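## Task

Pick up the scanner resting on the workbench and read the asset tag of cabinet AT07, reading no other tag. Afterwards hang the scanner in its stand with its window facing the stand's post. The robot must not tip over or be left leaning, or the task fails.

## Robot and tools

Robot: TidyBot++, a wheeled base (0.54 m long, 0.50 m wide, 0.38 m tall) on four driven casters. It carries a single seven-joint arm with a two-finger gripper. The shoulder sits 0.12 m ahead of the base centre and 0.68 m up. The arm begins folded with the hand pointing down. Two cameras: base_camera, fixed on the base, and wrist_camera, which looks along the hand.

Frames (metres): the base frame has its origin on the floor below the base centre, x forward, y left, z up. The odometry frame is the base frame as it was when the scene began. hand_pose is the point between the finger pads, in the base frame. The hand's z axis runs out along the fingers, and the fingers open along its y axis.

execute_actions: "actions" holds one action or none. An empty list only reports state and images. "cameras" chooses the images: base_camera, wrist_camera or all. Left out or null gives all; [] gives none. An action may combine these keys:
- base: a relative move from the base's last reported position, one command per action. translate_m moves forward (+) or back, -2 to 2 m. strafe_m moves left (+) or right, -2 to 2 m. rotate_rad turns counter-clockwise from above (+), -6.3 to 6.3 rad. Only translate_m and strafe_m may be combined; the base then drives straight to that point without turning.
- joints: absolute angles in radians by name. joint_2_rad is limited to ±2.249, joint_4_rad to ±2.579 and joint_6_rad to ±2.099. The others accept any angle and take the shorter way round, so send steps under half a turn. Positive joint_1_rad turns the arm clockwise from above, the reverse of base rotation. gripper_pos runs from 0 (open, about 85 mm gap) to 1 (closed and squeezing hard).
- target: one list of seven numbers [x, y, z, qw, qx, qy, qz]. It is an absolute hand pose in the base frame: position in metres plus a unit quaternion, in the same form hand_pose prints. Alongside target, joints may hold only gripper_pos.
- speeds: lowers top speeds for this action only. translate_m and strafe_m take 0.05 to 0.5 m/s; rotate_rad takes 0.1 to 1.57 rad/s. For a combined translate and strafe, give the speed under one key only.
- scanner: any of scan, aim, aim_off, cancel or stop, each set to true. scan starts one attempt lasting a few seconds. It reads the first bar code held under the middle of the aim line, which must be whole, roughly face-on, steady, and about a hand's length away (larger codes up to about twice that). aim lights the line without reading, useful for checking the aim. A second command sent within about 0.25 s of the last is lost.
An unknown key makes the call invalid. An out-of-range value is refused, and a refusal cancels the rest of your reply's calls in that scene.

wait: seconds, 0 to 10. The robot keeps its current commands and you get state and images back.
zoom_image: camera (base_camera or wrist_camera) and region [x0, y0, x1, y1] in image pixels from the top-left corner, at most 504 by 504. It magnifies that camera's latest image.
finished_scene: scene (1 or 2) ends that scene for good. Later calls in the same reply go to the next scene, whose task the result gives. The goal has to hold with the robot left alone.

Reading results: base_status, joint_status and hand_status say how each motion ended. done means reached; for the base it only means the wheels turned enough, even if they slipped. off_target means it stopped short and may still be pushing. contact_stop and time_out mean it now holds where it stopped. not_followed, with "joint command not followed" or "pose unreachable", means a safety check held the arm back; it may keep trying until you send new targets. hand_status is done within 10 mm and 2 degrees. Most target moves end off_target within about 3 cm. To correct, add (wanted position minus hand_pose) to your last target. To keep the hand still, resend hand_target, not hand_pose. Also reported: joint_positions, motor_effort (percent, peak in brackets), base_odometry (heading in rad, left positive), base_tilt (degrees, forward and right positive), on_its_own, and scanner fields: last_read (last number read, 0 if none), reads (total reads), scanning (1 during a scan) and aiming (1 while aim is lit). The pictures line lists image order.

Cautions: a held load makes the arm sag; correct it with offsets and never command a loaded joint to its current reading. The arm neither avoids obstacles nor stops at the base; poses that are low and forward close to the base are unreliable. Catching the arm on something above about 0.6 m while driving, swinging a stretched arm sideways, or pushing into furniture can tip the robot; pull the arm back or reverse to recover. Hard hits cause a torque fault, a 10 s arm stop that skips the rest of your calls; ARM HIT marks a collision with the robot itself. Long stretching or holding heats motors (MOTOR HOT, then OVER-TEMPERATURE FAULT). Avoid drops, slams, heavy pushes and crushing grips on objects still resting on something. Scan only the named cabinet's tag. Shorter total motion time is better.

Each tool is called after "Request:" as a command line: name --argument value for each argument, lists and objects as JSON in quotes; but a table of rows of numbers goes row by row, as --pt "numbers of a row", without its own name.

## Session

Request:
execute_actions --actions '[]'

Scene clock: 0.00 s.
base_odometry: x=+0.000 y=+0.000 heading=+0.000
base_tilt: forward=-0.3 right=+0.7
base_status: not commanded
joint_positions: joint_1_rad=+0.045 joint_2_rad=-0.317 joint_3_rad=+3.102 joint_4_rad=-2.540 joint_5_rad=+0.026 joint_6_rad=-0.826 joint_7_rad=+1.528 gripper_pos=+0.000
joint_status: not commanded
motor_effort: joint_1_rad=+0 joint_2_rad=-2 joint_3_rad=+0 joint_4_rad=+14 joint_5_rad=-1 joint_6_rad=-1 joint_7_rad=-1
hand_pose: x=+0.2659 y=-0.0068 z=+0.5807 quat_wxyz=(+0.015, +0.999, -0.016, +0.046) (m; base frame)
hand_target: x=+0.2650 y=-0.0068 z=+0.5802 quat_wxyz=(+0.015, +0.999, -0.016, +0.046) (m; base frame)
hand_status: not commanded
scanner: last_read=0 reads=0 scanning=0 aiming=0
pictures: base_camera, wrist_camera
camera_calibration:
wrist_camera: T_world_to_cam=[[-0.0197173, -0.999783, -0.00673664, 0.00290903], [-0.997501, 0.0201286, -0.0677305, 0.358427], [0.0678514, 0.00538434, -0.997681, 0.694449], [0, 0, 0, 1]] pos_world=[0.31047, -0.0080454, 0.717135]

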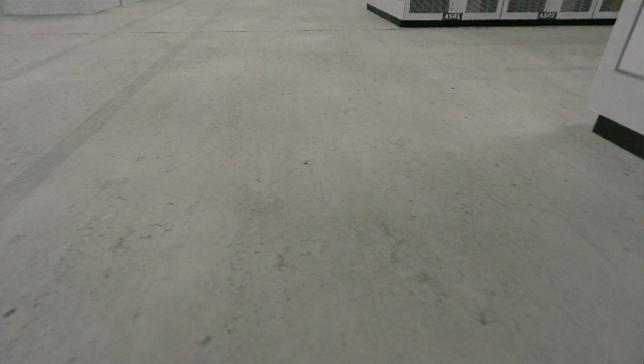

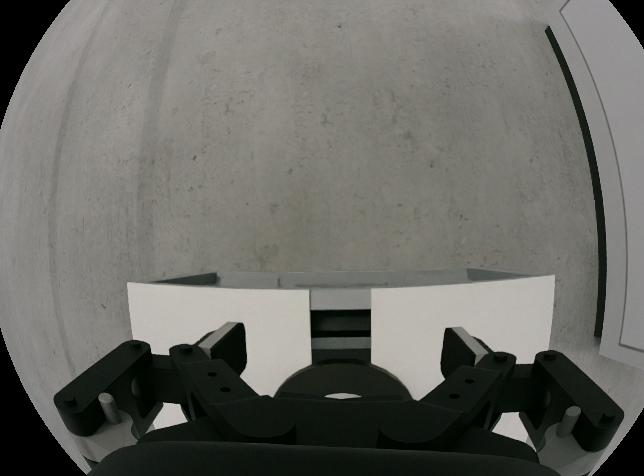

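Request:
execute_actions --actions '[{"joints": {"joint_1_rad": 0.0, "joint_2_rad": -0.3, "joint_3_rad": 3.14, "joint_4_rad": -2.0, "joint_5_rad": 0.0, "joint_6_rad": 0.13, "joint_7_rad": 1.57}}]' --cameras '["wrist_camera"]'

Scene clock: 52.73 s.
base_odometry: x=+0.000 y=+0.000 heading=+0.000
base_tilt: forward=-0.3 right=+0.7
base_status: not commanded
joint_positions: joint_1_rad=+0.013 joint_2_rad=-0.308 joint_3_rad=+3.115 joint_4_rad=-2.005 joint_5_rad=+0.026 joint_6_rad=+0.096 joint_7_rad=+1.528 gripper_pos=+0.000
joint_status: all done
motor_effort: joint_1_rad=+0(1) joint_2_rad=-11(11) joint_3_rad=+0(1) joint_4_rad=+23(23) joint_5_rad=+0(2) joint_6_rad=+7(7) joint_7_rad=+0(2)
hand_pose: x=+0.6141 y=+0.0112 z=+1.0336 quat_wxyz=(-0.008, +0.718, +0.002, +0.696) (m; base frame)
hand_target: x=+0.6177 y=+0.0023 z=+1.0435 quat_wxyz=(-0.001, +0.707, +0.000, +0.707) (m; base frame)
hand_status: not commanded
scanner: last_read=0 reads=0 scanning=0 aiming=0
pictures: wrist_camera
camera_calibration:
wrist_camera: T_world_to_cam=[[0.0517156, -0.998662, 0.000313204, -0.0203565], [-0.0557955, -0.00320249, -0.998437, 1.11997], [0.997102, 0.0516173, -0.0558864, -0.422094], [0, 0, 0, 1]] pos_world=[0.484413, 0.00504478, 1.09464]

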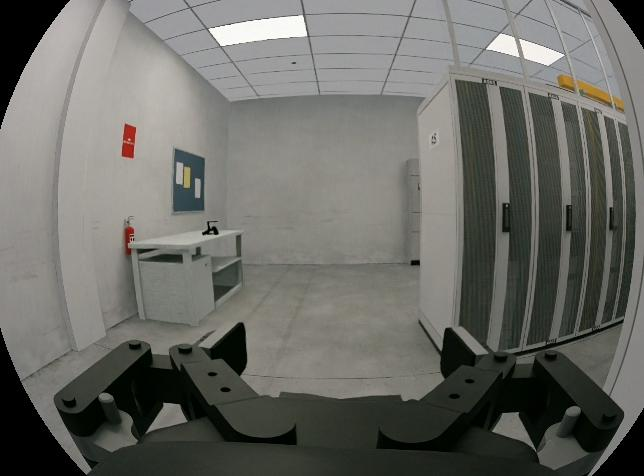

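Request:
zoom_image --camera "wrist_camera" --region '[410, 60, 644, 300]'

Request:
zoom_image --camera "wrist_camera" --region '[110, 180, 270, 330]'

Scaled by 2.100.

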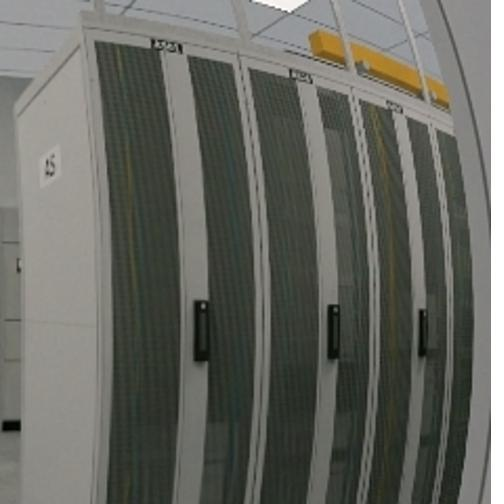

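Scaled by 3.150.

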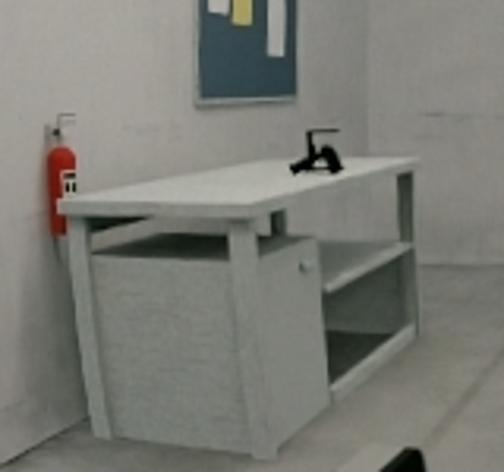

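Request:
execute_actions --actions '[{"joints": {"joint_1_rad": 1.5}}]' --cameras '["wrist_camera"]'

Scene clock: 72.03 s.
base_odometry: x=+0.000 y=+0.000 heading=+0.000
base_tilt: forward=-0.3 right=+0.7
base_status: not commanded
joint_positions: joint_1_rad=+1.489 joint_2_rad=-0.306 joint_3_rad=+3.122 joint_4_rad=-2.005 joint_5_rad=+0.026 joint_6_rad=+0.099 joint_7_rad=+1.528 gripper_pos=+0.000
joint_status: all done
motor_effort: joint_1_rad=+0(2) joint_2_rad=-11(12) joint_3_rad=+0(1) joint_4_rad=+23(23) joint_5_rad=-1(2) joint_6_rad=+7(8) joint_7_rad=+0(1)
hand_pose: x=+0.1732 y=-0.4930 z=+1.0337 quat_wxyz=(+0.464, +0.530, -0.483, +0.520) (m; base frame)
hand_target: x=+0.1565 y=-0.4973 z=+1.0435 quat_wxyz=(+0.482, +0.517, -0.481, +0.518) (m; base frame)
hand_status: not commanded
scanner: last_read=0 reads=0 scanning=0 aiming=0
pictures: wrist_camera
camera_calibration:
wrist_camera: T_world_to_cam=[[-0.990192, -0.139703, -0.00170147, 0.104943], [-0.00593891, 0.0542552, -0.998509, 1.11363], [0.139587, -0.988706, -0.0545528, -0.322135], [0, 0, 0, 1]] pos_world=[0.155493, -0.364256, 1.09457]

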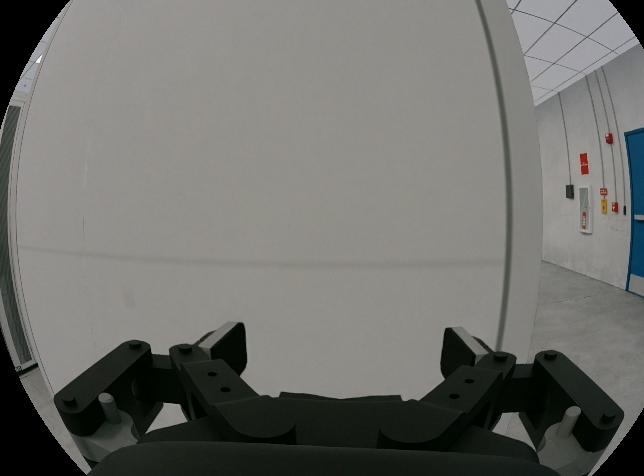

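Request:
execute_actions --actions '[{"joints": {"joint_1_rad": 2.9}}]' --cameras '["wrist_camera"]'

Scene clock: 81.67 s.
base_odometry: x=+0.000 y=+0.000 heading=+0.000
base_tilt: forward=-0.3 right=+0.7
base_status: not commanded
joint_positions: joint_1_rad=+2.889 joint_2_rad=-0.306 joint_3_rad=+3.124 joint_4_rad=-2.005 joint_5_rad=+0.026 joint_6_rad=+0.099 joint_7_rad=+1.528 gripper_pos=+0.000
joint_status: all done
motor_effort: joint_1_rad=+0(2) joint_2_rad=-11(12) joint_3_rad=+0(1) joint_4_rad=+23(23) joint_5_rad=-2(2) joint_6_rad=+7(7) joint_7_rad=+0(1)
hand_pose: x=-0.3581 y=-0.1358 z=+1.0336 quat_wxyz=(+0.690, +0.093, -0.711, +0.099) (m; base frame)
hand_target: x=-0.3646 y=-0.1215 z=+1.0435 quat_wxyz=(+0.702, +0.086, -0.702, +0.086) (m; base frame)
hand_status: not commanded
scanner: last_read=0 reads=0 scanning=0 aiming=0
pictures: wrist_camera
camera_calibration:
wrist_camera: T_world_to_cam=[[-0.303632, 0.952786, -0.00243349, 0.0237375], [0.0527642, 0.0142645, -0.998505, 1.10663], [-0.951327, -0.303307, -0.0546042, -0.192348], [0, 0, 0, 1]] pos_world=[-0.234169, -0.0967427, 1.09453]

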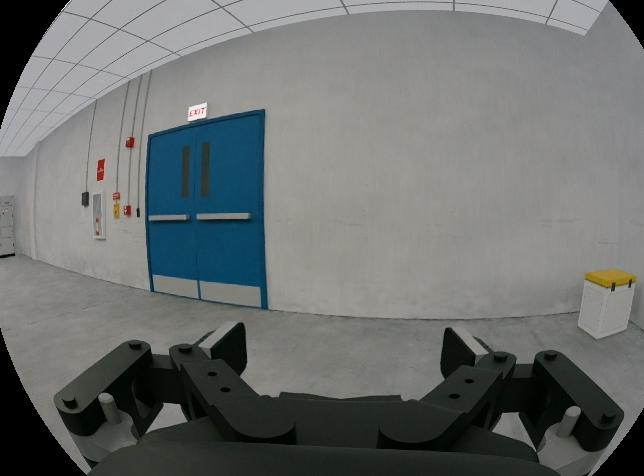

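Request:
execute_actions --actions '[{"joints": {"joint_1_rad": 0.0}, "base": {"translate_m": 1.0}}]' --cameras '["wrist_camera"]'

Request:
zoom_image --camera "wrist_camera" --region '[120, 190, 260, 280]'

Scene clock: 129.40 s.
base_odometry: x=+1.000 y=-0.001 heading=+0.000
base_tilt: forward=-0.3 right=+0.7
base_status: done
joint_positions: joint_1_rad=+0.011 joint_2_rad=-0.294 joint_3_rad=+3.126 joint_4_rad=-2.004 joint_5_rad=+0.026 joint_6_rad=+0.101 joint_7_rad=+1.528 gripper_pos=+0.000
joint_status: all done
motor_effort: joint_1_rad=+0(1) joint_2_rad=-11(14) joint_3_rad=+0(2) joint_4_rad=+23(23) joint_5_rad=-1(2) joint_6_rad=+7(7) joint_7_rad=+0(1)
hand_pose: x=+0.6191 y=+0.0058 z=+1.0289 quat_wxyz=(-0.007, +0.720, -0.002, +0.693) (m; base frame)
hand_target: x=+0.6177 y=+0.0023 z=+1.0435 quat_wxyz=(-0.001, +0.707, +0.000, +0.707) (m; base frame)
hand_status: not commanded
scanner: last_read=0 reads=0 scanning=0 aiming=0
pictures: wrist_camera
camera_calibration:
wrist_camera: T_world_to_cam=[[0.0432341, -0.999059, -0.00347941, -0.0168793], [-0.0633751, 0.000733146, -0.99799, 1.11976], [0.997053, 0.0433677, -0.0632837, -0.419347], [0, 0, 0, 1]] pos_world=[0.489806, 0.00050174, 1.09091]

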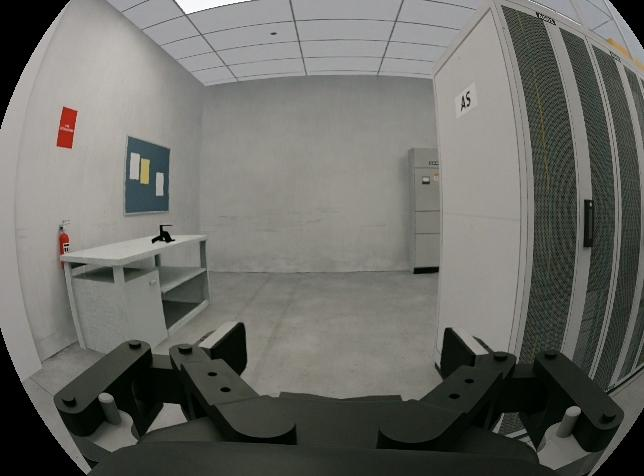

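Scaled by 3.600.

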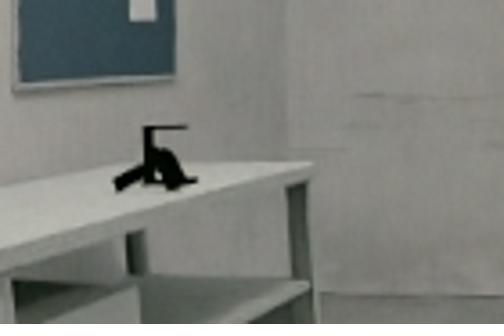

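Request:
execute_actions --actions '[{"joints": {"joint_1_rad": 1.5}, "base": {"translate_m": 0.3}}]' --cameras '["wrist_camera"]'

Scene clock: 138.67 s.
base_odometry: x=+1.300 y=-0.001 heading=+0.000
base_tilt: forward=-0.3 right=+0.7
base_status: done
joint_positions: joint_1_rad=+1.489 joint_2_rad=-0.288 joint_3_rad=+3.126 joint_4_rad=-2.004 joint_5_rad=+0.026 joint_6_rad=+0.101 joint_7_rad=+1.528 gripper_pos=+0.000
joint_status: all done
motor_effort: joint_1_rad=+0(2) joint_2_rad=-12(15) joint_3_rad=+0(2) joint_4_rad=+23(23) joint_5_rad=-2(2) joint_6_rad=+7(7) joint_7_rad=-1(1)
hand_pose: x=+0.1713 y=-0.4996 z=+1.0261 quat_wxyz=(+0.461, +0.532, -0.488, +0.516) (m; base frame)
hand_target: x=+0.1565 y=-0.4973 z=+1.0435 quat_wxyz=(+0.482, +0.517, -0.481, +0.518) (m; base frame)
hand_status: not commanded
scanner: last_read=0 reads=0 scanning=0 aiming=0
pictures: wrist_camera
camera_calibration:
wrist_camera: T_world_to_cam=[[-0.990745, -0.135681, -0.00380562, 0.106374], [-0.00557127, 0.0686635, -0.997624, 1.1126], [0.135619, -0.98837, -0.0687839, -0.313353], [0, 0, 0, 1]] pos_world=[0.154085, -0.371671, 1.08881]

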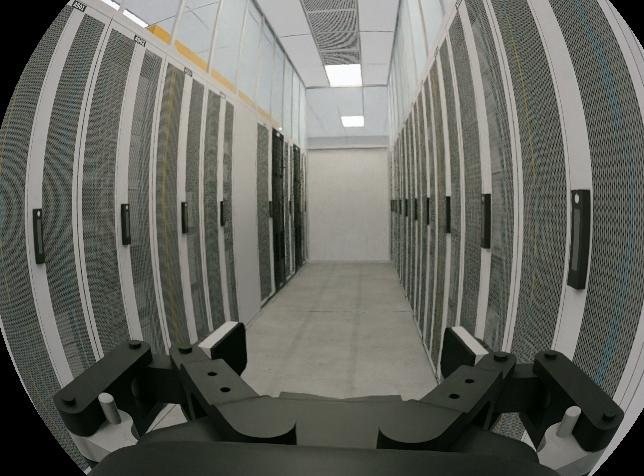

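Request:
zoom_image --camera "wrist_camera" --region '[380, 0, 644, 340]'

Request:
zoom_image --camera "wrist_camera" --region '[40, 0, 300, 320]'

Scaled by 1.482.

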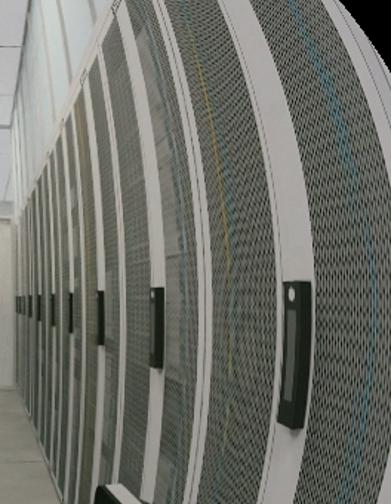

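Scaled by 1.575.

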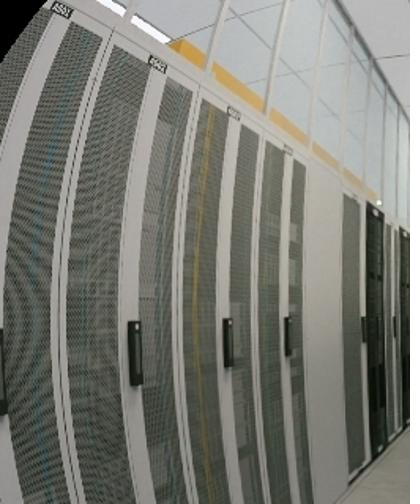

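Request:
execute_actions --actions '[{"joints": {"joint_1_rad": -1.3}, "base": {"translate_m": 1.7, "strafe_m": 0.2}}]' --cameras '["wrist_camera", "base_camera"]'

Request:
zoom_image --camera "wrist_camera" --region '[300, 180, 560, 340]'

Scene clock: 189.53 s.
base_odometry: x=+3.001 y=+0.197 heading=-0.001
base_tilt: forward=-0.3 right=+0.6
base_status: done
joint_positions: joint_1_rad=-1.290 joint_2_rad=-0.289 joint_3_rad=+3.130 joint_4_rad=-2.004 joint_5_rad=+0.026 joint_6_rad=+0.102 joint_7_rad=+1.528 gripper_pos=+0.000
joint_status: all done
motor_effort: joint_1_rad=+0(2) joint_2_rad=-12(13) joint_3_rad=+0(2) joint_4_rad=+22(23) joint_5_rad=-1(2) joint_6_rad=+7(8) joint_7_rad=+0(1)
hand_pose: x=+0.2499 y=+0.4849 z=+1.0263 quat_wxyz=(-0.423, +0.577, +0.434, +0.547) (m; base frame)
hand_target: x=+0.2502 y=+0.4811 z=+1.0435 quat_wxyz=(-0.429, +0.562, +0.428, +0.563) (m; base frame)
hand_status: not commanded
scanner: last_read=0 reads=0 scanning=0 aiming=0
pictures: base_camera, wrist_camera
camera_calibration:
wrist_camera: T_world_to_cam=[[0.973423, -0.228958, -0.00507124, -0.126503], [-0.0205596, -0.0653125, -0.997653, 1.11441], [0.22809, 0.971243, -0.068284, -0.324774], [0, 0, 0, 1]] pos_world=[0.22013, 0.359255, 1.08898]

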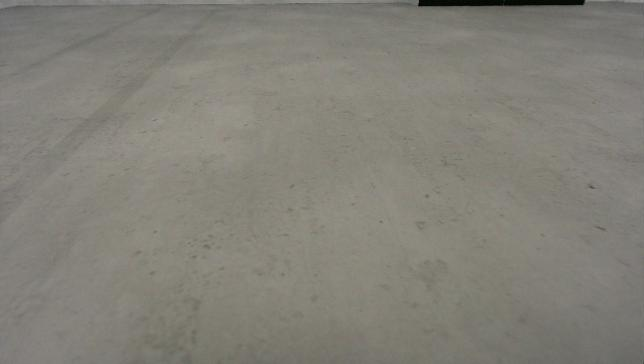

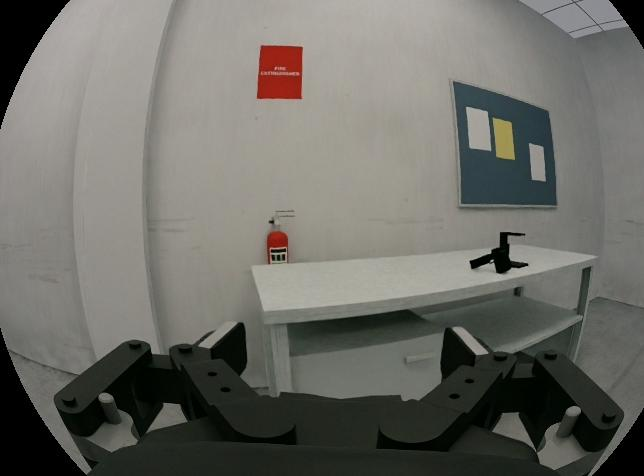

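Scaled by 1.938.

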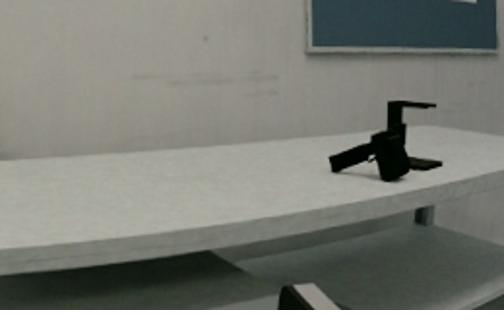

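Request:
execute_actions --actions '[]' --cameras '["wrist_camera", "base_camera"]'

Scene clock: 229.63 s.
base_odometry: x=+3.001 y=+0.197 heading=-0.001
base_tilt: forward=-0.3 right=+0.7
base_status: done
joint_positions: joint_1_rad=-1.290 joint_2_rad=-0.289 joint_3_rad=+3.130 joint_4_rad=-2.004 joint_5_rad=+0.026 joint_6_rad=+0.102 joint_7_rad=+1.528 gripper_pos=+0.000
joint_status: all done
motor_effort: joint_1_rad=+0(2) joint_2_rad=-11(13) joint_3_rad=+0(2) joint_4_rad=+23(23) joint_5_rad=-1(2) joint_6_rad=+7(8) joint_7_rad=+0(1)
hand_pose: x=+0.2499 y=+0.4849 z=+1.0263 quat_wxyz=(-0.423, +0.577, +0.434, +0.547) (m; base frame)
hand_target: x=+0.2502 y=+0.4811 z=+1.0435 quat_wxyz=(-0.429, +0.562, +0.428, +0.563) (m; base frame)
hand_status: not commanded
scanner: last_read=0 reads=0 scanning=0 aiming=0
pictures: base_camera, wrist_camera
camera_calibration:
wrist_camera: T_world_to_cam=[[0.973423, -0.228958, -0.00507101, -0.126503], [-0.0205593, -0.0653124, -0.997653, 1.11441], [0.22809, 0.971243, -0.0682838, -0.324774], [0, 0, 0, 1]] pos_world=[0.22013, 0.359255, 1.08898]

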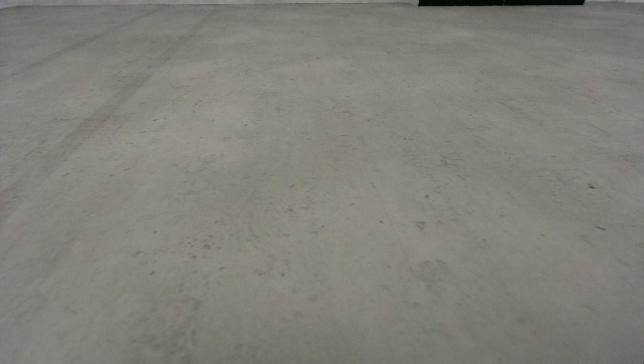

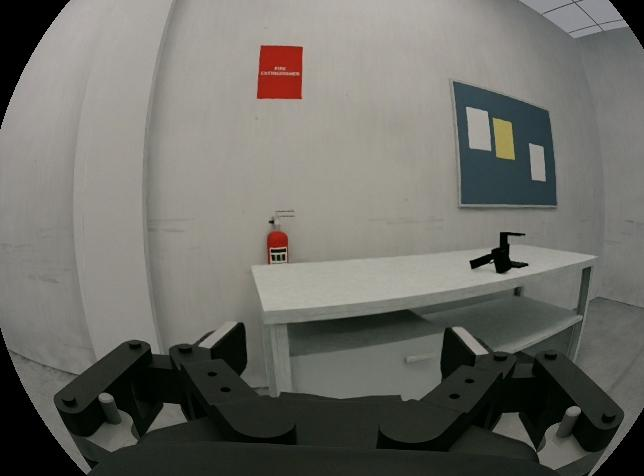

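Request:
execute_actions --actions '[{"base": {"translate_m": 1.0, "strafe_m": 0.4}, "speeds": {"translate_m": 0.5}}]' --cameras '[]'

Request:
execute_actions --actions '[{"base": {"rotate_rad": 1.571}, "joints": {"joint_1_rad": 0.0}}]' --cameras '["wrist_camera"]'

Scene clock: 258.73 s.
base_odometry: x=+4.002 y=+0.596 heading=-0.001
base_tilt: forward=-0.3 right=+0.6
base_status: done
joint_positions: joint_1_rad=-1.292 joint_2_rad=-0.292 joint_3_rad=+3.130 joint_4_rad=-2.004 joint_5_rad=+0.026 joint_6_rad=+0.102 joint_7_rad=+1.528 gripper_pos=+0.000
joint_status: not commanded
motor_effort: joint_1_rad=+0(1) joint_2_rad=-11(14) joint_3_rad=+0(2) joint_4_rad=+22(23) joint_5_rad=-1(2) joint_6_rad=+7(7) joint_7_rad=-1(1)
hand_pose: x=+0.2485 y=+0.4838 z=+1.0283 quat_wxyz=(-0.425, +0.576, +0.434, +0.548) (m; base frame)
hand_target: x=+0.2502 y=+0.4811 z=+1.0435 quat_wxyz=(-0.429, +0.562, +0.428, +0.563) (m; base frame)
hand_status: not commanded
scanner: last_read=0 reads=0 scanning=0 aiming=0
pictures: none
No camera images: "cameras" was empty.

Scene clock: 261.30 s.
base_odometry: x=+4.002 y=+0.596 heading=+1.569
base_tilt: forward=-0.3 right=+0.7
base_status: done
joint_positions: joint_1_rad=-0.009 joint_2_rad=-0.293 joint_3_rad=+3.131 joint_4_rad=-2.004 joint_5_rad=+0.026 joint_6_rad=+0.102 joint_7_rad=+1.528 gripper_pos=+0.000
joint_status: all done
motor_effort: joint_1_rad=+0(2) joint_2_rad=-11(13) joint_3_rad=+0(2) joint_4_rad=+23(23) joint_5_rad=-1(2) joint_6_rad=+7(7) joint_7_rad=-1(1)
hand_pose: x=+0.6195 y=+0.0133 z=+1.0286 quat_wxyz=(-0.013, +0.721, +0.003, +0.693) (m; base frame)
hand_target: x=+0.6177 y=+0.0023 z=+1.0435 quat_wxyz=(-0.001, +0.707, +0.000, +0.707) (m; base frame)
hand_status: not commanded
scanner: last_read=0 reads=0 scanning=0 aiming=0
pictures: wrist_camera
camera_calibration:
wrist_camera: T_world_to_cam=[[0.0592349, -0.998232, -0.00489366, -0.017841], [-0.0638679, 0.0011024, -0.997958, 1.11973], [0.996199, 0.0594265, -0.0636897, -0.419419], [0, 0, 0, 1]] pos_world=[0.490396, 0.00588069, 1.09064]

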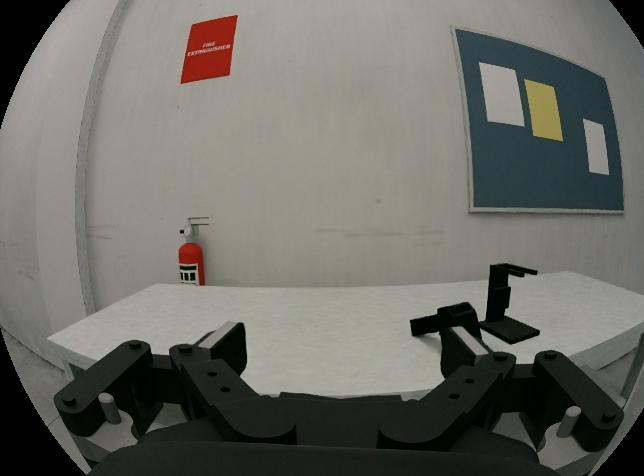

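Request:
zoom_image --camera "wrist_camera" --region '[380, 240, 600, 380]'

Scaled by 2.291.

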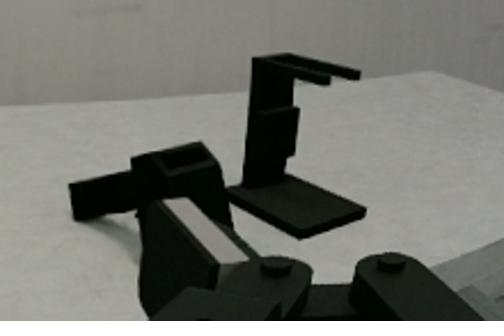

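Request:
execute_actions --actions '[{"base": {"translate_m": 0.15, "strafe_m": -0.28}, "joints": {"joint_1_rad": 0.0, "joint_2_rad": -0.30, "joint_3_rad": 3.14, "joint_4_rad": -2.0, "joint_5_rad": 0.0, "joint_6_rad": -0.40, "joint_7_rad": 1.57}}]' --cameras '["wrist_camera"]'

Scene clock: 317.73 s.
base_odometry: x=+4.282 y=+0.746 heading=+1.570
base_tilt: forward=-0.3 right=+0.7
base_status: done
joint_positions: joint_1_rad=-0.006 joint_2_rad=-0.295 joint_3_rad=+3.132 joint_4_rad=-1.998 joint_5_rad=+0.026 joint_6_rad=-0.367 joint_7_rad=+1.528 gripper_pos=+0.000
joint_status: all done
motor_effort: joint_1_rad=+0(2) joint_2_rad=-11(13) joint_3_rad=+0(3) joint_4_rad=+22(25) joint_5_rad=-1(2) joint_6_rad=+6(8) joint_7_rad=+0(1)
hand_pose: x=+0.5816 y=+0.0058 z=+0.8939 quat_wxyz=(-0.003, +0.860, -0.003, +0.511) (m; base frame)
hand_target: x=+0.5751 y=+0.0021 z=+0.8861 quat_wxyz=(+0.000, +0.867, +0.000, +0.498) (m; base frame)
hand_status: not commanded
scanner: last_read=0 reads=0 scanning=0 aiming=0
pictures: wrist_camera
camera_calibration:
wrist_camera: T_world_to_cam=[[0.0350674, -0.999229, -0.01766, 0.00178225], [-0.500546, -0.0022662, -0.865707, 1.11874], [0.864999, 0.0391978, -0.500239, 0.076918], [0, 0, 0, 1]] pos_world=[0.493386, 0.00130116, 1.00701]

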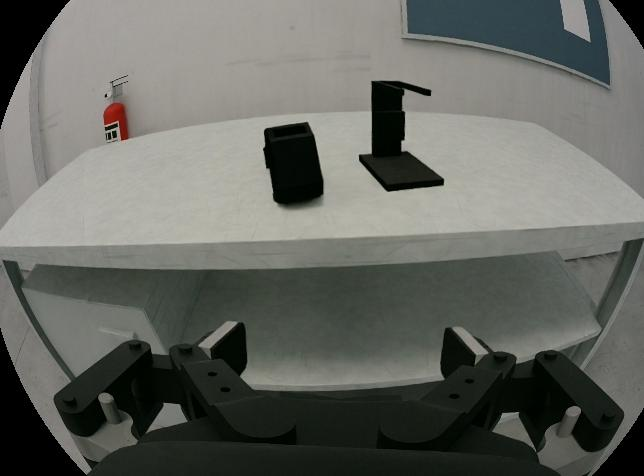

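Request:
zoom_image --camera "wrist_camera" --region '[240, 65, 460, 215]'

Scaled by 2.291.

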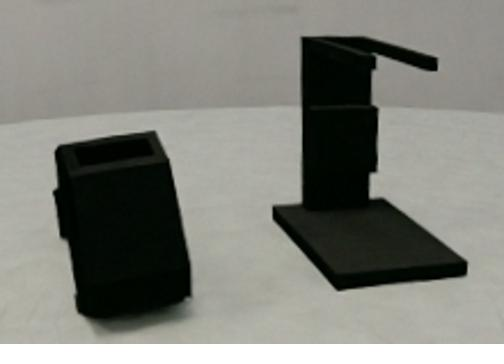

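Request:
execute_actions --actions '[{"base": {"translate_m": 0.30, "strafe_m": 0.29}, "joints": {"joint_1_rad": 0.0, "joint_2_rad": 0.41, "joint_3_rad": 3.14, "joint_4_rad": -0.707, "joint_5_rad": 0.0, "joint_6_rad": -2.025, "joint_7_rad": 2.07}}]' --cameras '["wrist_camera"]'

Scene clock: 398.50 s.
base_odometry: x=+3.992 y=+1.047 heading=+1.569
base_tilt: forward=-0.3 right=+0.7
base_status: done
joint_positions: joint_1_rad=-0.005 joint_2_rad=+0.410 joint_3_rad=+3.132 joint_4_rad=-0.718 joint_5_rad=+0.026 joint_6_rad=-1.985 joint_7_rad=+1.995 gripper_pos=+0.000
joint_status: all done
motor_effort: joint_1_rad=+0(2) joint_2_rad=-30(31) joint_3_rad=-1(2) joint_4_rad=+16(24) joint_5_rad=-1(3) joint_6_rad=-1(7) joint_7_rad=+0(2)
hand_pose: x=+0.5798 y=-0.0005 z=+0.8912 quat_wxyz=(+0.013, +0.977, +0.212, +0.012) (m; base frame)
hand_target: x=+0.5691 y=+0.0019 z=+0.8942 quat_wxyz=(+0.000, +0.969, +0.248, +0.000) (m; base frame)
hand_status: not commanded
scanner: last_read=0 reads=0 scanning=0 aiming=0
pictures: wrist_camera
camera_calibration:
wrist_camera: T_world_to_cam=[[0.424051, -0.905612, -0.00695496, -0.239537], [-0.905587, -0.424096, 0.00733937, 0.571985], [-0.00959619, 0.00318606, -0.999949, 1.02977], [0, 0, 0, 1]] pos_world=[0.62944, 0.0223684, 1.02386]

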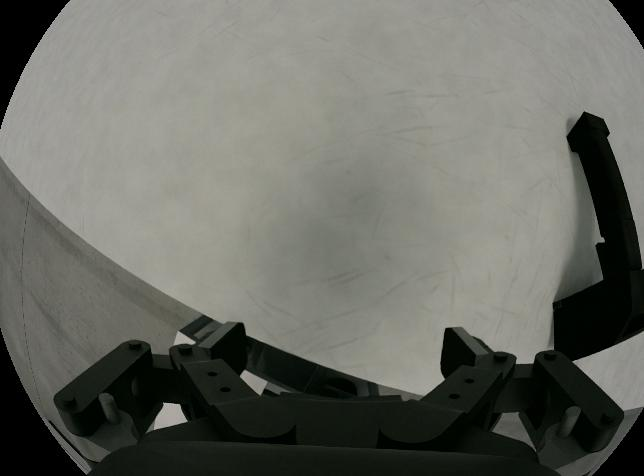

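Request:
zoom_image --camera "wrist_camera" --region '[504, 90, 644, 370]'

Scaled by 1.800.

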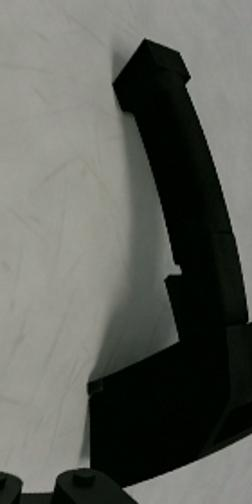

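Request:
execute_actions --actions '[{"base": {"translate_m": 0.16, "strafe_m": -0.09}}]' --cameras '["wrist_camera"]'

Scene clock: 432.37 s.
base_odometry: x=+4.082 y=+1.207 heading=+1.570
base_tilt: forward=-0.3 right=+0.7
base_status: done
joint_positions: joint_1_rad=-0.001 joint_2_rad=+0.426 joint_3_rad=+3.132 joint_4_rad=-0.716 joint_5_rad=+0.026 joint_6_rad=-1.992 joint_7_rad=+1.996 gripper_pos=+0.000
joint_status: not commanded
motor_effort: joint_1_rad=+0(2) joint_2_rad=-31(34) joint_3_rad=-1(2) joint_4_rad=+16(16) joint_5_rad=-1(2) joint_6_rad=-1(2) joint_7_rad=+0(1)
hand_pose: x=+0.5812 y=-0.0024 z=+0.8843 quat_wxyz=(+0.010, +0.978, +0.210, +0.002) (m; base frame)
hand_target: x=+0.5691 y=+0.0019 z=+0.8942 quat_wxyz=(+0.000, +0.969, +0.248, +0.000) (m; base frame)
hand_status: not commanded
scanner: last_read=0 reads=0 scanning=0 aiming=0
pictures: wrist_camera
camera_calibration:
wrist_camera: T_world_to_cam=[[0.420737, -0.907043, -0.0159071, -0.232135], [-0.906657, -0.421026, 0.026658, 0.556067], [-0.0308772, 0.00320624, -0.999518, 1.03488], [0, 0, 0, 1]] pos_world=[0.633784, 0.0202441, 1.01586]

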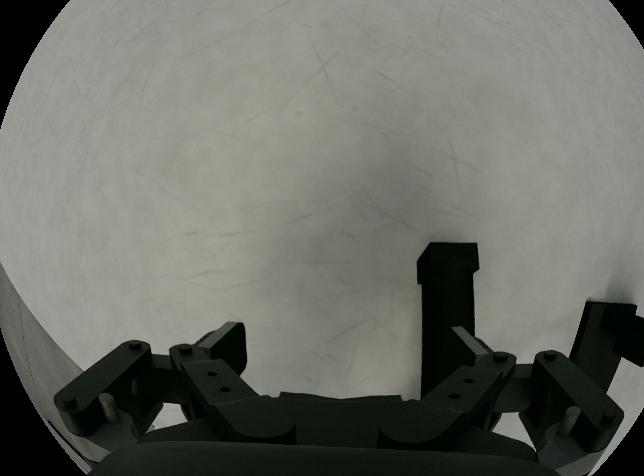

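Request:
zoom_image --camera "wrist_camera" --region '[380, 220, 520, 400]'

Request:
zoom_image --camera "wrist_camera" --region '[540, 270, 644, 400]'

Scaled by 2.800.

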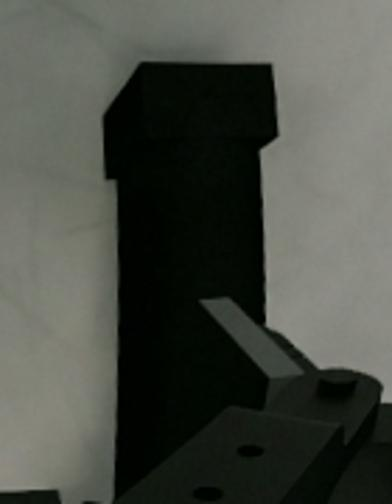

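Scaled by 3.877.

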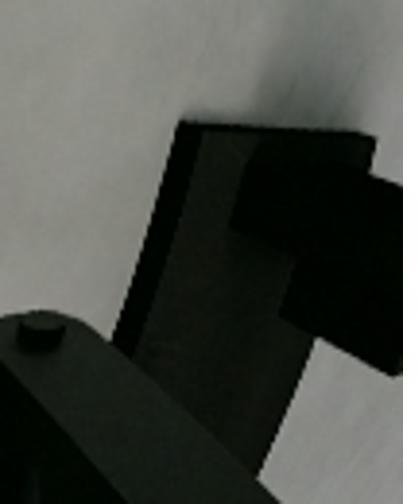

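Request:
execute_actions --actions '[{"base": {"strafe_m": 0.24}}]' --cameras '[]'

Request:
execute_actions --actions '[{"joints": {"joint_1_rad": -0.246, "joint_2_rad": 0.35, "joint_3_rad": 3.147, "joint_4_rad": -1.80, "joint_5_rad": 1.475, "joint_6_rad": -1.77, "joint_7_rad": -0.67}}]' --cameras '["wrist_camera"]'

Scene clock: 575.93 s.
base_odometry: x=+3.842 y=+1.207 heading=+1.569
base_tilt: forward=-0.3 right=+0.7
base_status: done
joint_positions: joint_1_rad=-0.005 joint_2_rad=+0.425 joint_3_rad=+3.132 joint_4_rad=-0.716 joint_5_rad=+0.026 joint_6_rad=-1.992 joint_7_rad=+1.996 gripper_pos=+0.000
joint_status: not commanded
motor_effort: joint_1_rad=+0(3) joint_2_rad=-31(32) joint_3_rad=-1(2) joint_4_rad=+16(16) joint_5_rad=-1(2) joint_6_rad=-1(2) joint_7_rad=+0(1)
hand_pose: x=+0.5810 y=-0.0004 z=+0.8850 quat_wxyz=(+0.011, +0.977, +0.212, +0.002) (m; base frame)
hand_target: x=+0.5691 y=+0.0019 z=+0.8942 quat_wxyz=(+0.000, +0.969, +0.248, +0.000) (m; base frame)
hand_status: not commanded
scanner: last_read=0 reads=0 scanning=0 aiming=0
pictures: none
No camera images: "cameras" was empty.

Scene clock: 579.37 s.
base_odometry: x=+3.842 y=+1.207 heading=+1.569
base_tilt: forward=-0.3 right=+0.7
base_status: not commanded
joint_positions: joint_1_rad=-0.234 joint_2_rad=+0.374 joint_3_rad=+3.132 joint_4_rad=-1.778 joint_5_rad=+1.393 joint_6_rad=-1.811 joint_7_rad=-0.593 gripper_pos=+0.000
joint_status: all done
motor_effort: joint_1_rad=+0(2) joint_2_rad=-26(32) joint_3_rad=+1(2) joint_4_rad=+13(17) joint_5_rad=+6(6) joint_6_rad=-7(7) joint_7_rad=+0(2)
hand_pose: x=+0.5055 y=-0.2105 z=+0.8957 quat_wxyz=(+0.513, +0.493, -0.515, +0.479) (m; base frame)
hand_target: x=+0.5210 y=-0.2125 z=+0.9145 quat_wxyz=(+0.480, +0.476, -0.507, +0.534) (m; base frame)
hand_status: not commanded
scanner: last_read=0 reads=0 scanning=0 aiming=0
pictures: wrist_camera
camera_calibration:
wrist_camera: T_world_to_cam=[[-0.999573, 0.0182778, 0.0227864, 0.489314], [-0.0219849, 0.0429136, -0.998837, 0.968505], [-0.0192344, -0.998912, -0.0424934, -0.0294491], [0, 0, 0, 1]] pos_world=[0.509831, -0.0799227, 0.954977]

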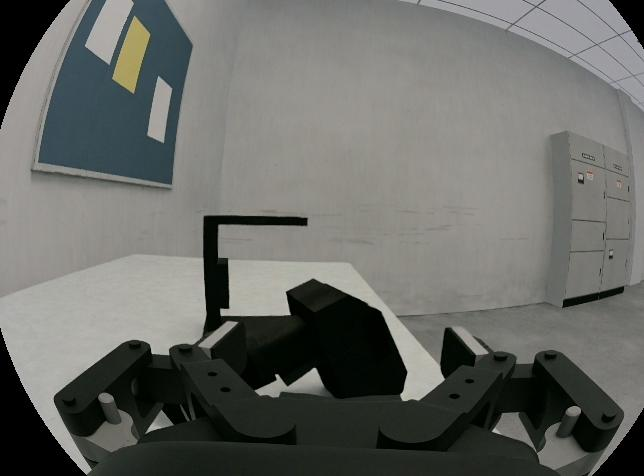

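Request:
zoom_image --camera "wrist_camera" --region '[180, 200, 440, 410]'

Scaled by 1.938.

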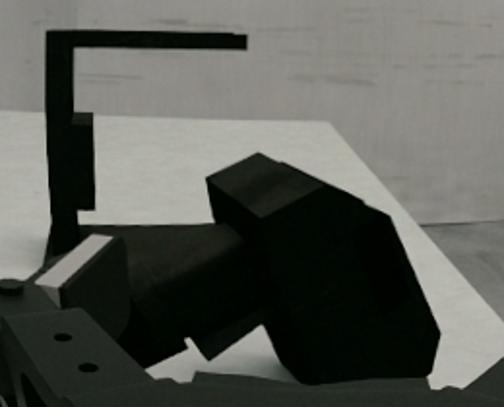

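Request:
zoom_image --camera "wrist_camera" --region '[230, 265, 420, 405]'

Scaled by 2.653.

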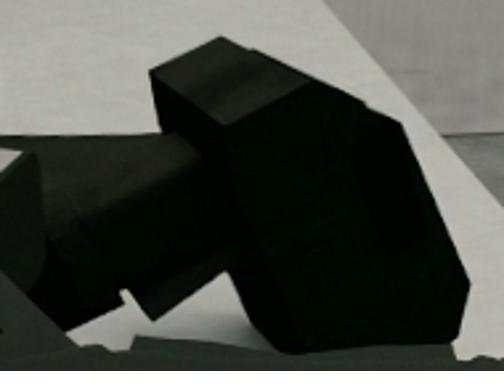

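Request:
zoom_image --camera "wrist_camera" --region '[340, 290, 420, 400]'

Scaled by 4.582.

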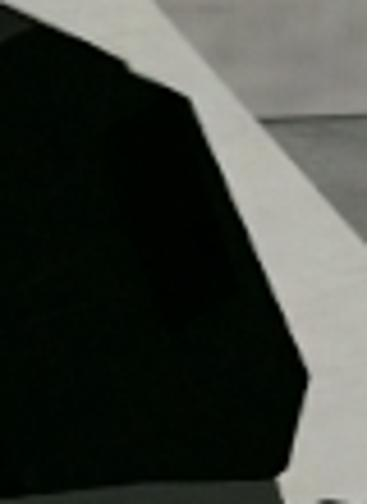

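Request:
execute_actions --actions '[{"base": {"translate_m": -0.24}, "joints": {"joint_1_rad": 0.0, "joint_2_rad": 0.36, "joint_3_rad": 3.14, "joint_4_rad": -0.75, "joint_5_rad": 0.0, "joint_6_rad": -1.95, "joint_7_rad": 1.57}}]' --cameras '[]'

Request:
execute_actions --actions '[{"base": {"strafe_m": -0.33}}]' --cameras '["wrist_camera"]'

Scene clock: 747.50 s.
base_odometry: x=+3.842 y=+0.967 heading=+1.569
base_tilt: forward=-0.3 right=+0.7
base_status: done
joint_positions: joint_1_rad=-0.012 joint_2_rad=+0.364 joint_3_rad=+3.132 joint_4_rad=-0.760 joint_5_rad=+0.084 joint_6_rad=-1.912 joint_7_rad=+1.493 gripper_pos=+0.000
joint_status: all done
motor_effort: joint_1_rad=+0(1) joint_2_rad=-29(30) joint_3_rad=-1(2) joint_4_rad=+16(17) joint_5_rad=-1(7) joint_6_rad=-1(7) joint_7_rad=-1(1)
hand_pose: x=+0.5851 y=-0.0140 z=+0.9019 quat_wxyz=(+0.034, +0.997, -0.044, +0.054) (m; base frame)
hand_target: x=+0.5741 y=+0.0019 z=+0.9051 quat_wxyz=(+0.000, +0.999, +0.000, +0.041) (m; base frame)
hand_status: not commanded
scanner: last_read=0 reads=0 scanning=0 aiming=0
pictures: none
No camera images: "cameras" was empty.

Scene clock: 749.50 s.
base_odometry: x=+4.172 y=+0.966 heading=+1.569
base_tilt: forward=-0.3 right=+0.7
base_status: done
joint_positions: joint_1_rad=+0.002 joint_2_rad=+0.365 joint_3_rad=+3.132 joint_4_rad=-0.760 joint_5_rad=+0.077 joint_6_rad=-1.912 joint_7_rad=+1.495 gripper_pos=+0.000
joint_status: not commanded
motor_effort: joint_1_rad=+0(3) joint_2_rad=-30(30) joint_3_rad=-1(2) joint_4_rad=+16(16) joint_5_rad=-1(2) joint_6_rad=-1(1) joint_7_rad=-1(1)
hand_pose: x=+0.5849 y=-0.0190 z=+0.9016 quat_wxyz=(+0.032, +0.997, -0.049, +0.053) (m; base frame)
hand_target: x=+0.5741 y=+0.0019 z=+0.9051 quat_wxyz=(+0.000, +0.999, +0.000, +0.041) (m; base frame)
hand_status: not commanded
scanner: last_read=0 reads=0 scanning=0 aiming=0
pictures: wrist_camera
camera_calibration:
wrist_camera: T_world_to_cam=[[-0.0872663, -0.99593, 0.0225447, 0.0123169], [-0.992843, 0.085099, -0.0837922, 0.711556], [0.0815326, -0.0296956, -0.996228, 0.982956], [0, 0, 0, 1]] pos_world=[0.627395, -0.0190965, 1.03859]

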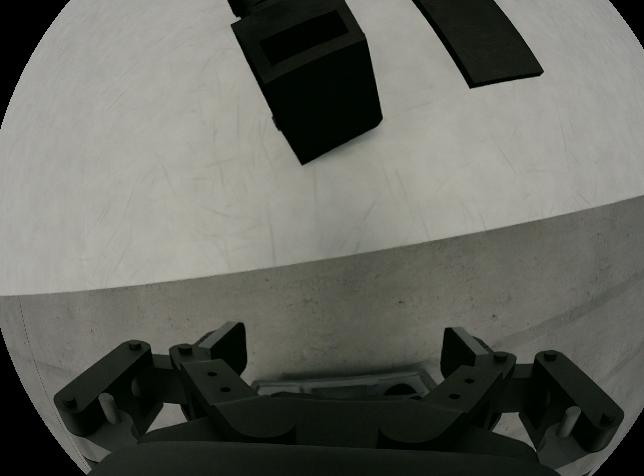

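Request:
execute_actions --actions '[]'

Scene clock: 801.97 s.
base_odometry: x=+4.172 y=+0.966 heading=+1.569
base_tilt: forward=-0.3 right=+0.7
base_status: done
joint_positions: joint_1_rad=+0.002 joint_2_rad=+0.365 joint_3_rad=+3.132 joint_4_rad=-0.760 joint_5_rad=+0.077 joint_6_rad=-1.913 joint_7_rad=+1.496 gripper_pos=+0.000
joint_status: not commanded
motor_effort: joint_1_rad=+0(3) joint_2_rad=-29(30) joint_3_rad=-1(2) joint_4_rad=+16(16) joint_5_rad=-1(2) joint_6_rad=-1(1) joint_7_rad=-1(1)
hand_pose: x=+0.5848 y=-0.0190 z=+0.9015 quat_wxyz=(+0.032, +0.997, -0.049, +0.053) (m; base frame)
hand_target: x=+0.5741 y=+0.0019 z=+0.9051 quat_wxyz=(+0.000, +0.999, +0.000, +0.041) (m; base frame)
hand_status: not commanded
scanner: last_read=0 reads=0 scanning=0 aiming=0
pictures: base_camera, wrist_camera
camera_calibration:
wrist_camera: T_world_to_cam=[[-0.086949, -0.995956, 0.0225967, 0.0120785], [-0.992893, 0.0847868, -0.0835126, 0.711246], [0.081259, -0.0296974, -0.99625, 0.983134], [0, 0, 0, 1]] pos_world=[0.627353, -0.019078, 1.03857]

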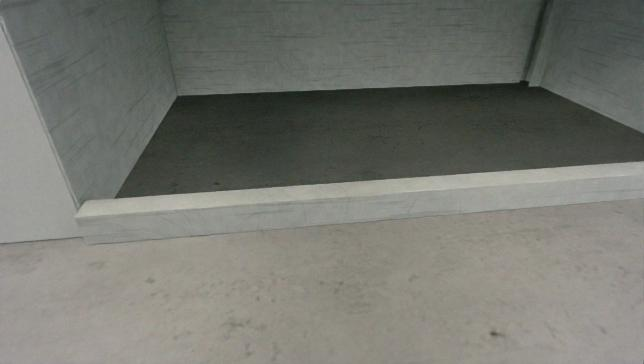

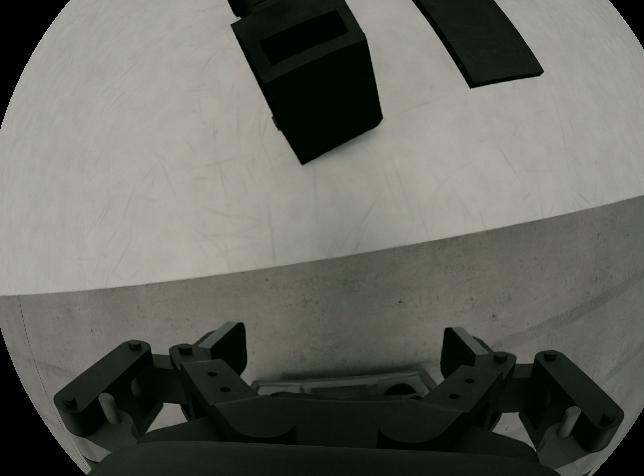

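Request:
zoom_image --camera "wrist_camera" --region '[210, 0, 410, 180]'

Scaled by 2.520.

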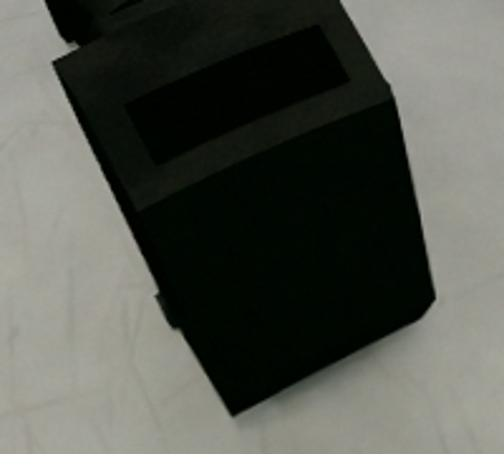

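Request:
execute_actions --actions '[{"scanner": {"aim": true}}]' --cameras '["wrist_camera"]'

Request:
zoom_image --camera "wrist_camera" --region '[180, 0, 432, 182]'

Scene clock: 903.73 s.
base_odometry: x=+4.172 y=+0.966 heading=+1.569
base_tilt: forward=-0.3 right=+0.7
base_status: not commanded
joint_positions: joint_1_rad=+0.002 joint_2_rad=+0.365 joint_3_rad=+3.132 joint_4_rad=-0.760 joint_5_rad=+0.077 joint_6_rad=-1.913 joint_7_rad=+1.496 gripper_pos=+0.000
joint_status: not commanded
motor_effort: joint_1_rad=+0(0) joint_2_rad=-29(29) joint_3_rad=+0(1) joint_4_rad=+16(16) joint_5_rad=-1(1) joint_6_rad=-1(1) joint_7_rad=-1(1)
hand_pose: x=+0.5847 y=-0.0190 z=+0.9015 quat_wxyz=(+0.032, +0.997, -0.049, +0.053) (m; base frame)
hand_target: x=+0.5741 y=+0.0019 z=+0.9051 quat_wxyz=(+0.000, +0.999, +0.000, +0.041) (m; base frame)
hand_status: not commanded
scanner: last_read=0 reads=0 scanning=0 aiming=1
pictures: wrist_camera
camera_calibration:
wrist_camera: T_world_to_cam=[[-0.0868757, -0.995962, 0.0226177, 0.0120125], [-0.992916, 0.0847182, -0.0833073, 0.71101], [0.0810548, -0.0296949, -0.996267, 0.983267], [0, 0, 0, 1]] pos_world=[0.627319, -0.0190734, 1.03856]

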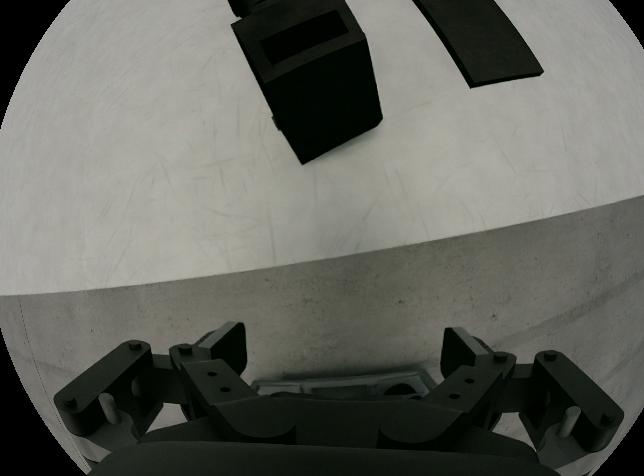

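Scaled by 2.000.

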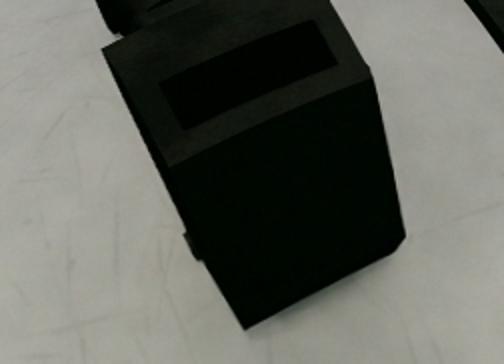

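Request:
execute_actions --actions '[{"joints": {"joint_6_rad": -1.45, "joint_4_rad": -0.9, "joint_2_rad": 0.3}}]' --cameras '["wrist_camera"]'

Request:
zoom_image --camera "wrist_camera" --region '[200, 80, 500, 300]'

Scene clock: 940.50 s.
base_odometry: x=+4.172 y=+0.966 heading=+1.569
base_tilt: forward=-0.3 right=+0.7
base_status: not commanded
joint_positions: joint_1_rad=+0.002 joint_2_rad=+0.325 joint_3_rad=+3.132 joint_4_rad=-0.876 joint_5_rad=+0.077 joint_6_rad=-1.488 joint_7_rad=+1.496 gripper_pos=+0.000
joint_status: all done
motor_effort: joint_1_rad=+0(1) joint_2_rad=-30(31) joint_3_rad=-1(1) joint_4_rad=+18(19) joint_5_rad=-1(2) joint_6_rad=+2(3) joint_7_rad=+0(1)
hand_pose: x=+0.6824 y=-0.0196 z=+0.9148 quat_wxyz=(+0.028, +0.973, -0.039, +0.225) (m; base frame)
hand_target: x=+0.6833 y=+0.0021 z=+0.9233 quat_wxyz=(-0.001, +0.970, +0.000, +0.243) (m; base frame)
hand_status: not commanded
scanner: last_read=0 reads=0 scanning=0 aiming=1
pictures: wrist_camera
camera_calibration:
wrist_camera: T_world_to_cam=[[-0.0629292, -0.99799, 0.00747899, 0.0170854], [-0.906982, 0.0540605, -0.417684, 1.0558], [0.41644, -0.0330679, -0.908561, 0.679392], [0, 0, 0, 1]] pos_world=[0.675744, -0.0175601, 1.05813]

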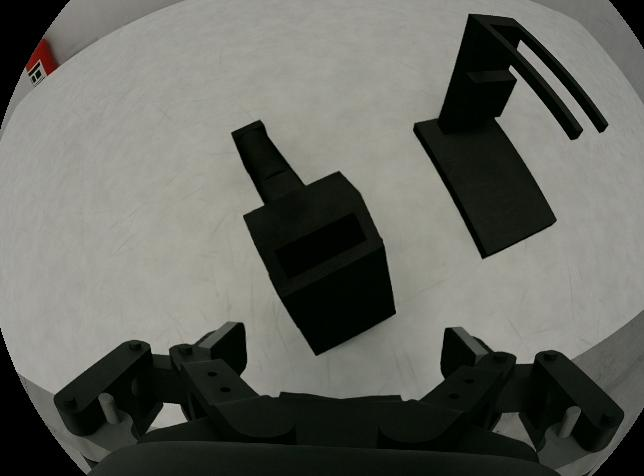

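Scaled by 1.680.

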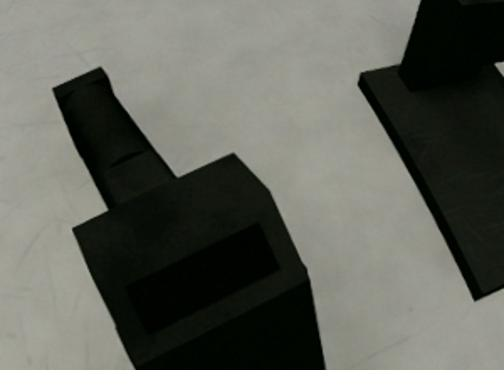

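Request:
zoom_image --camera "wrist_camera" --region '[230, 160, 410, 360]'

Request:
zoom_image --camera "wrist_camera" --region '[220, 110, 320, 220]'

Scaled by 2.520.

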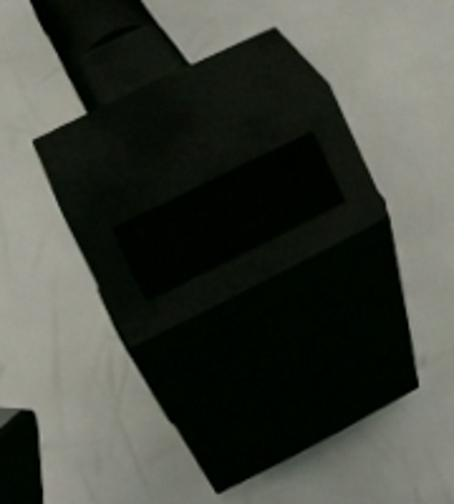

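Scaled by 4.582.

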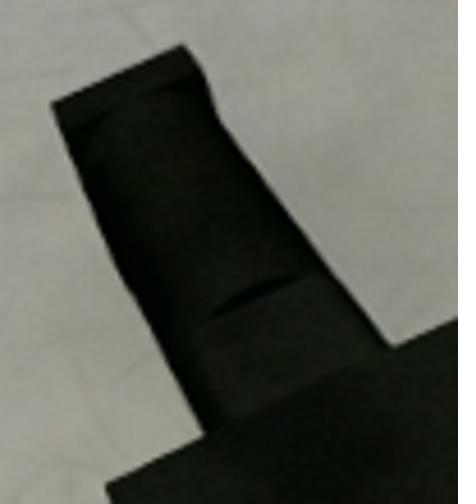

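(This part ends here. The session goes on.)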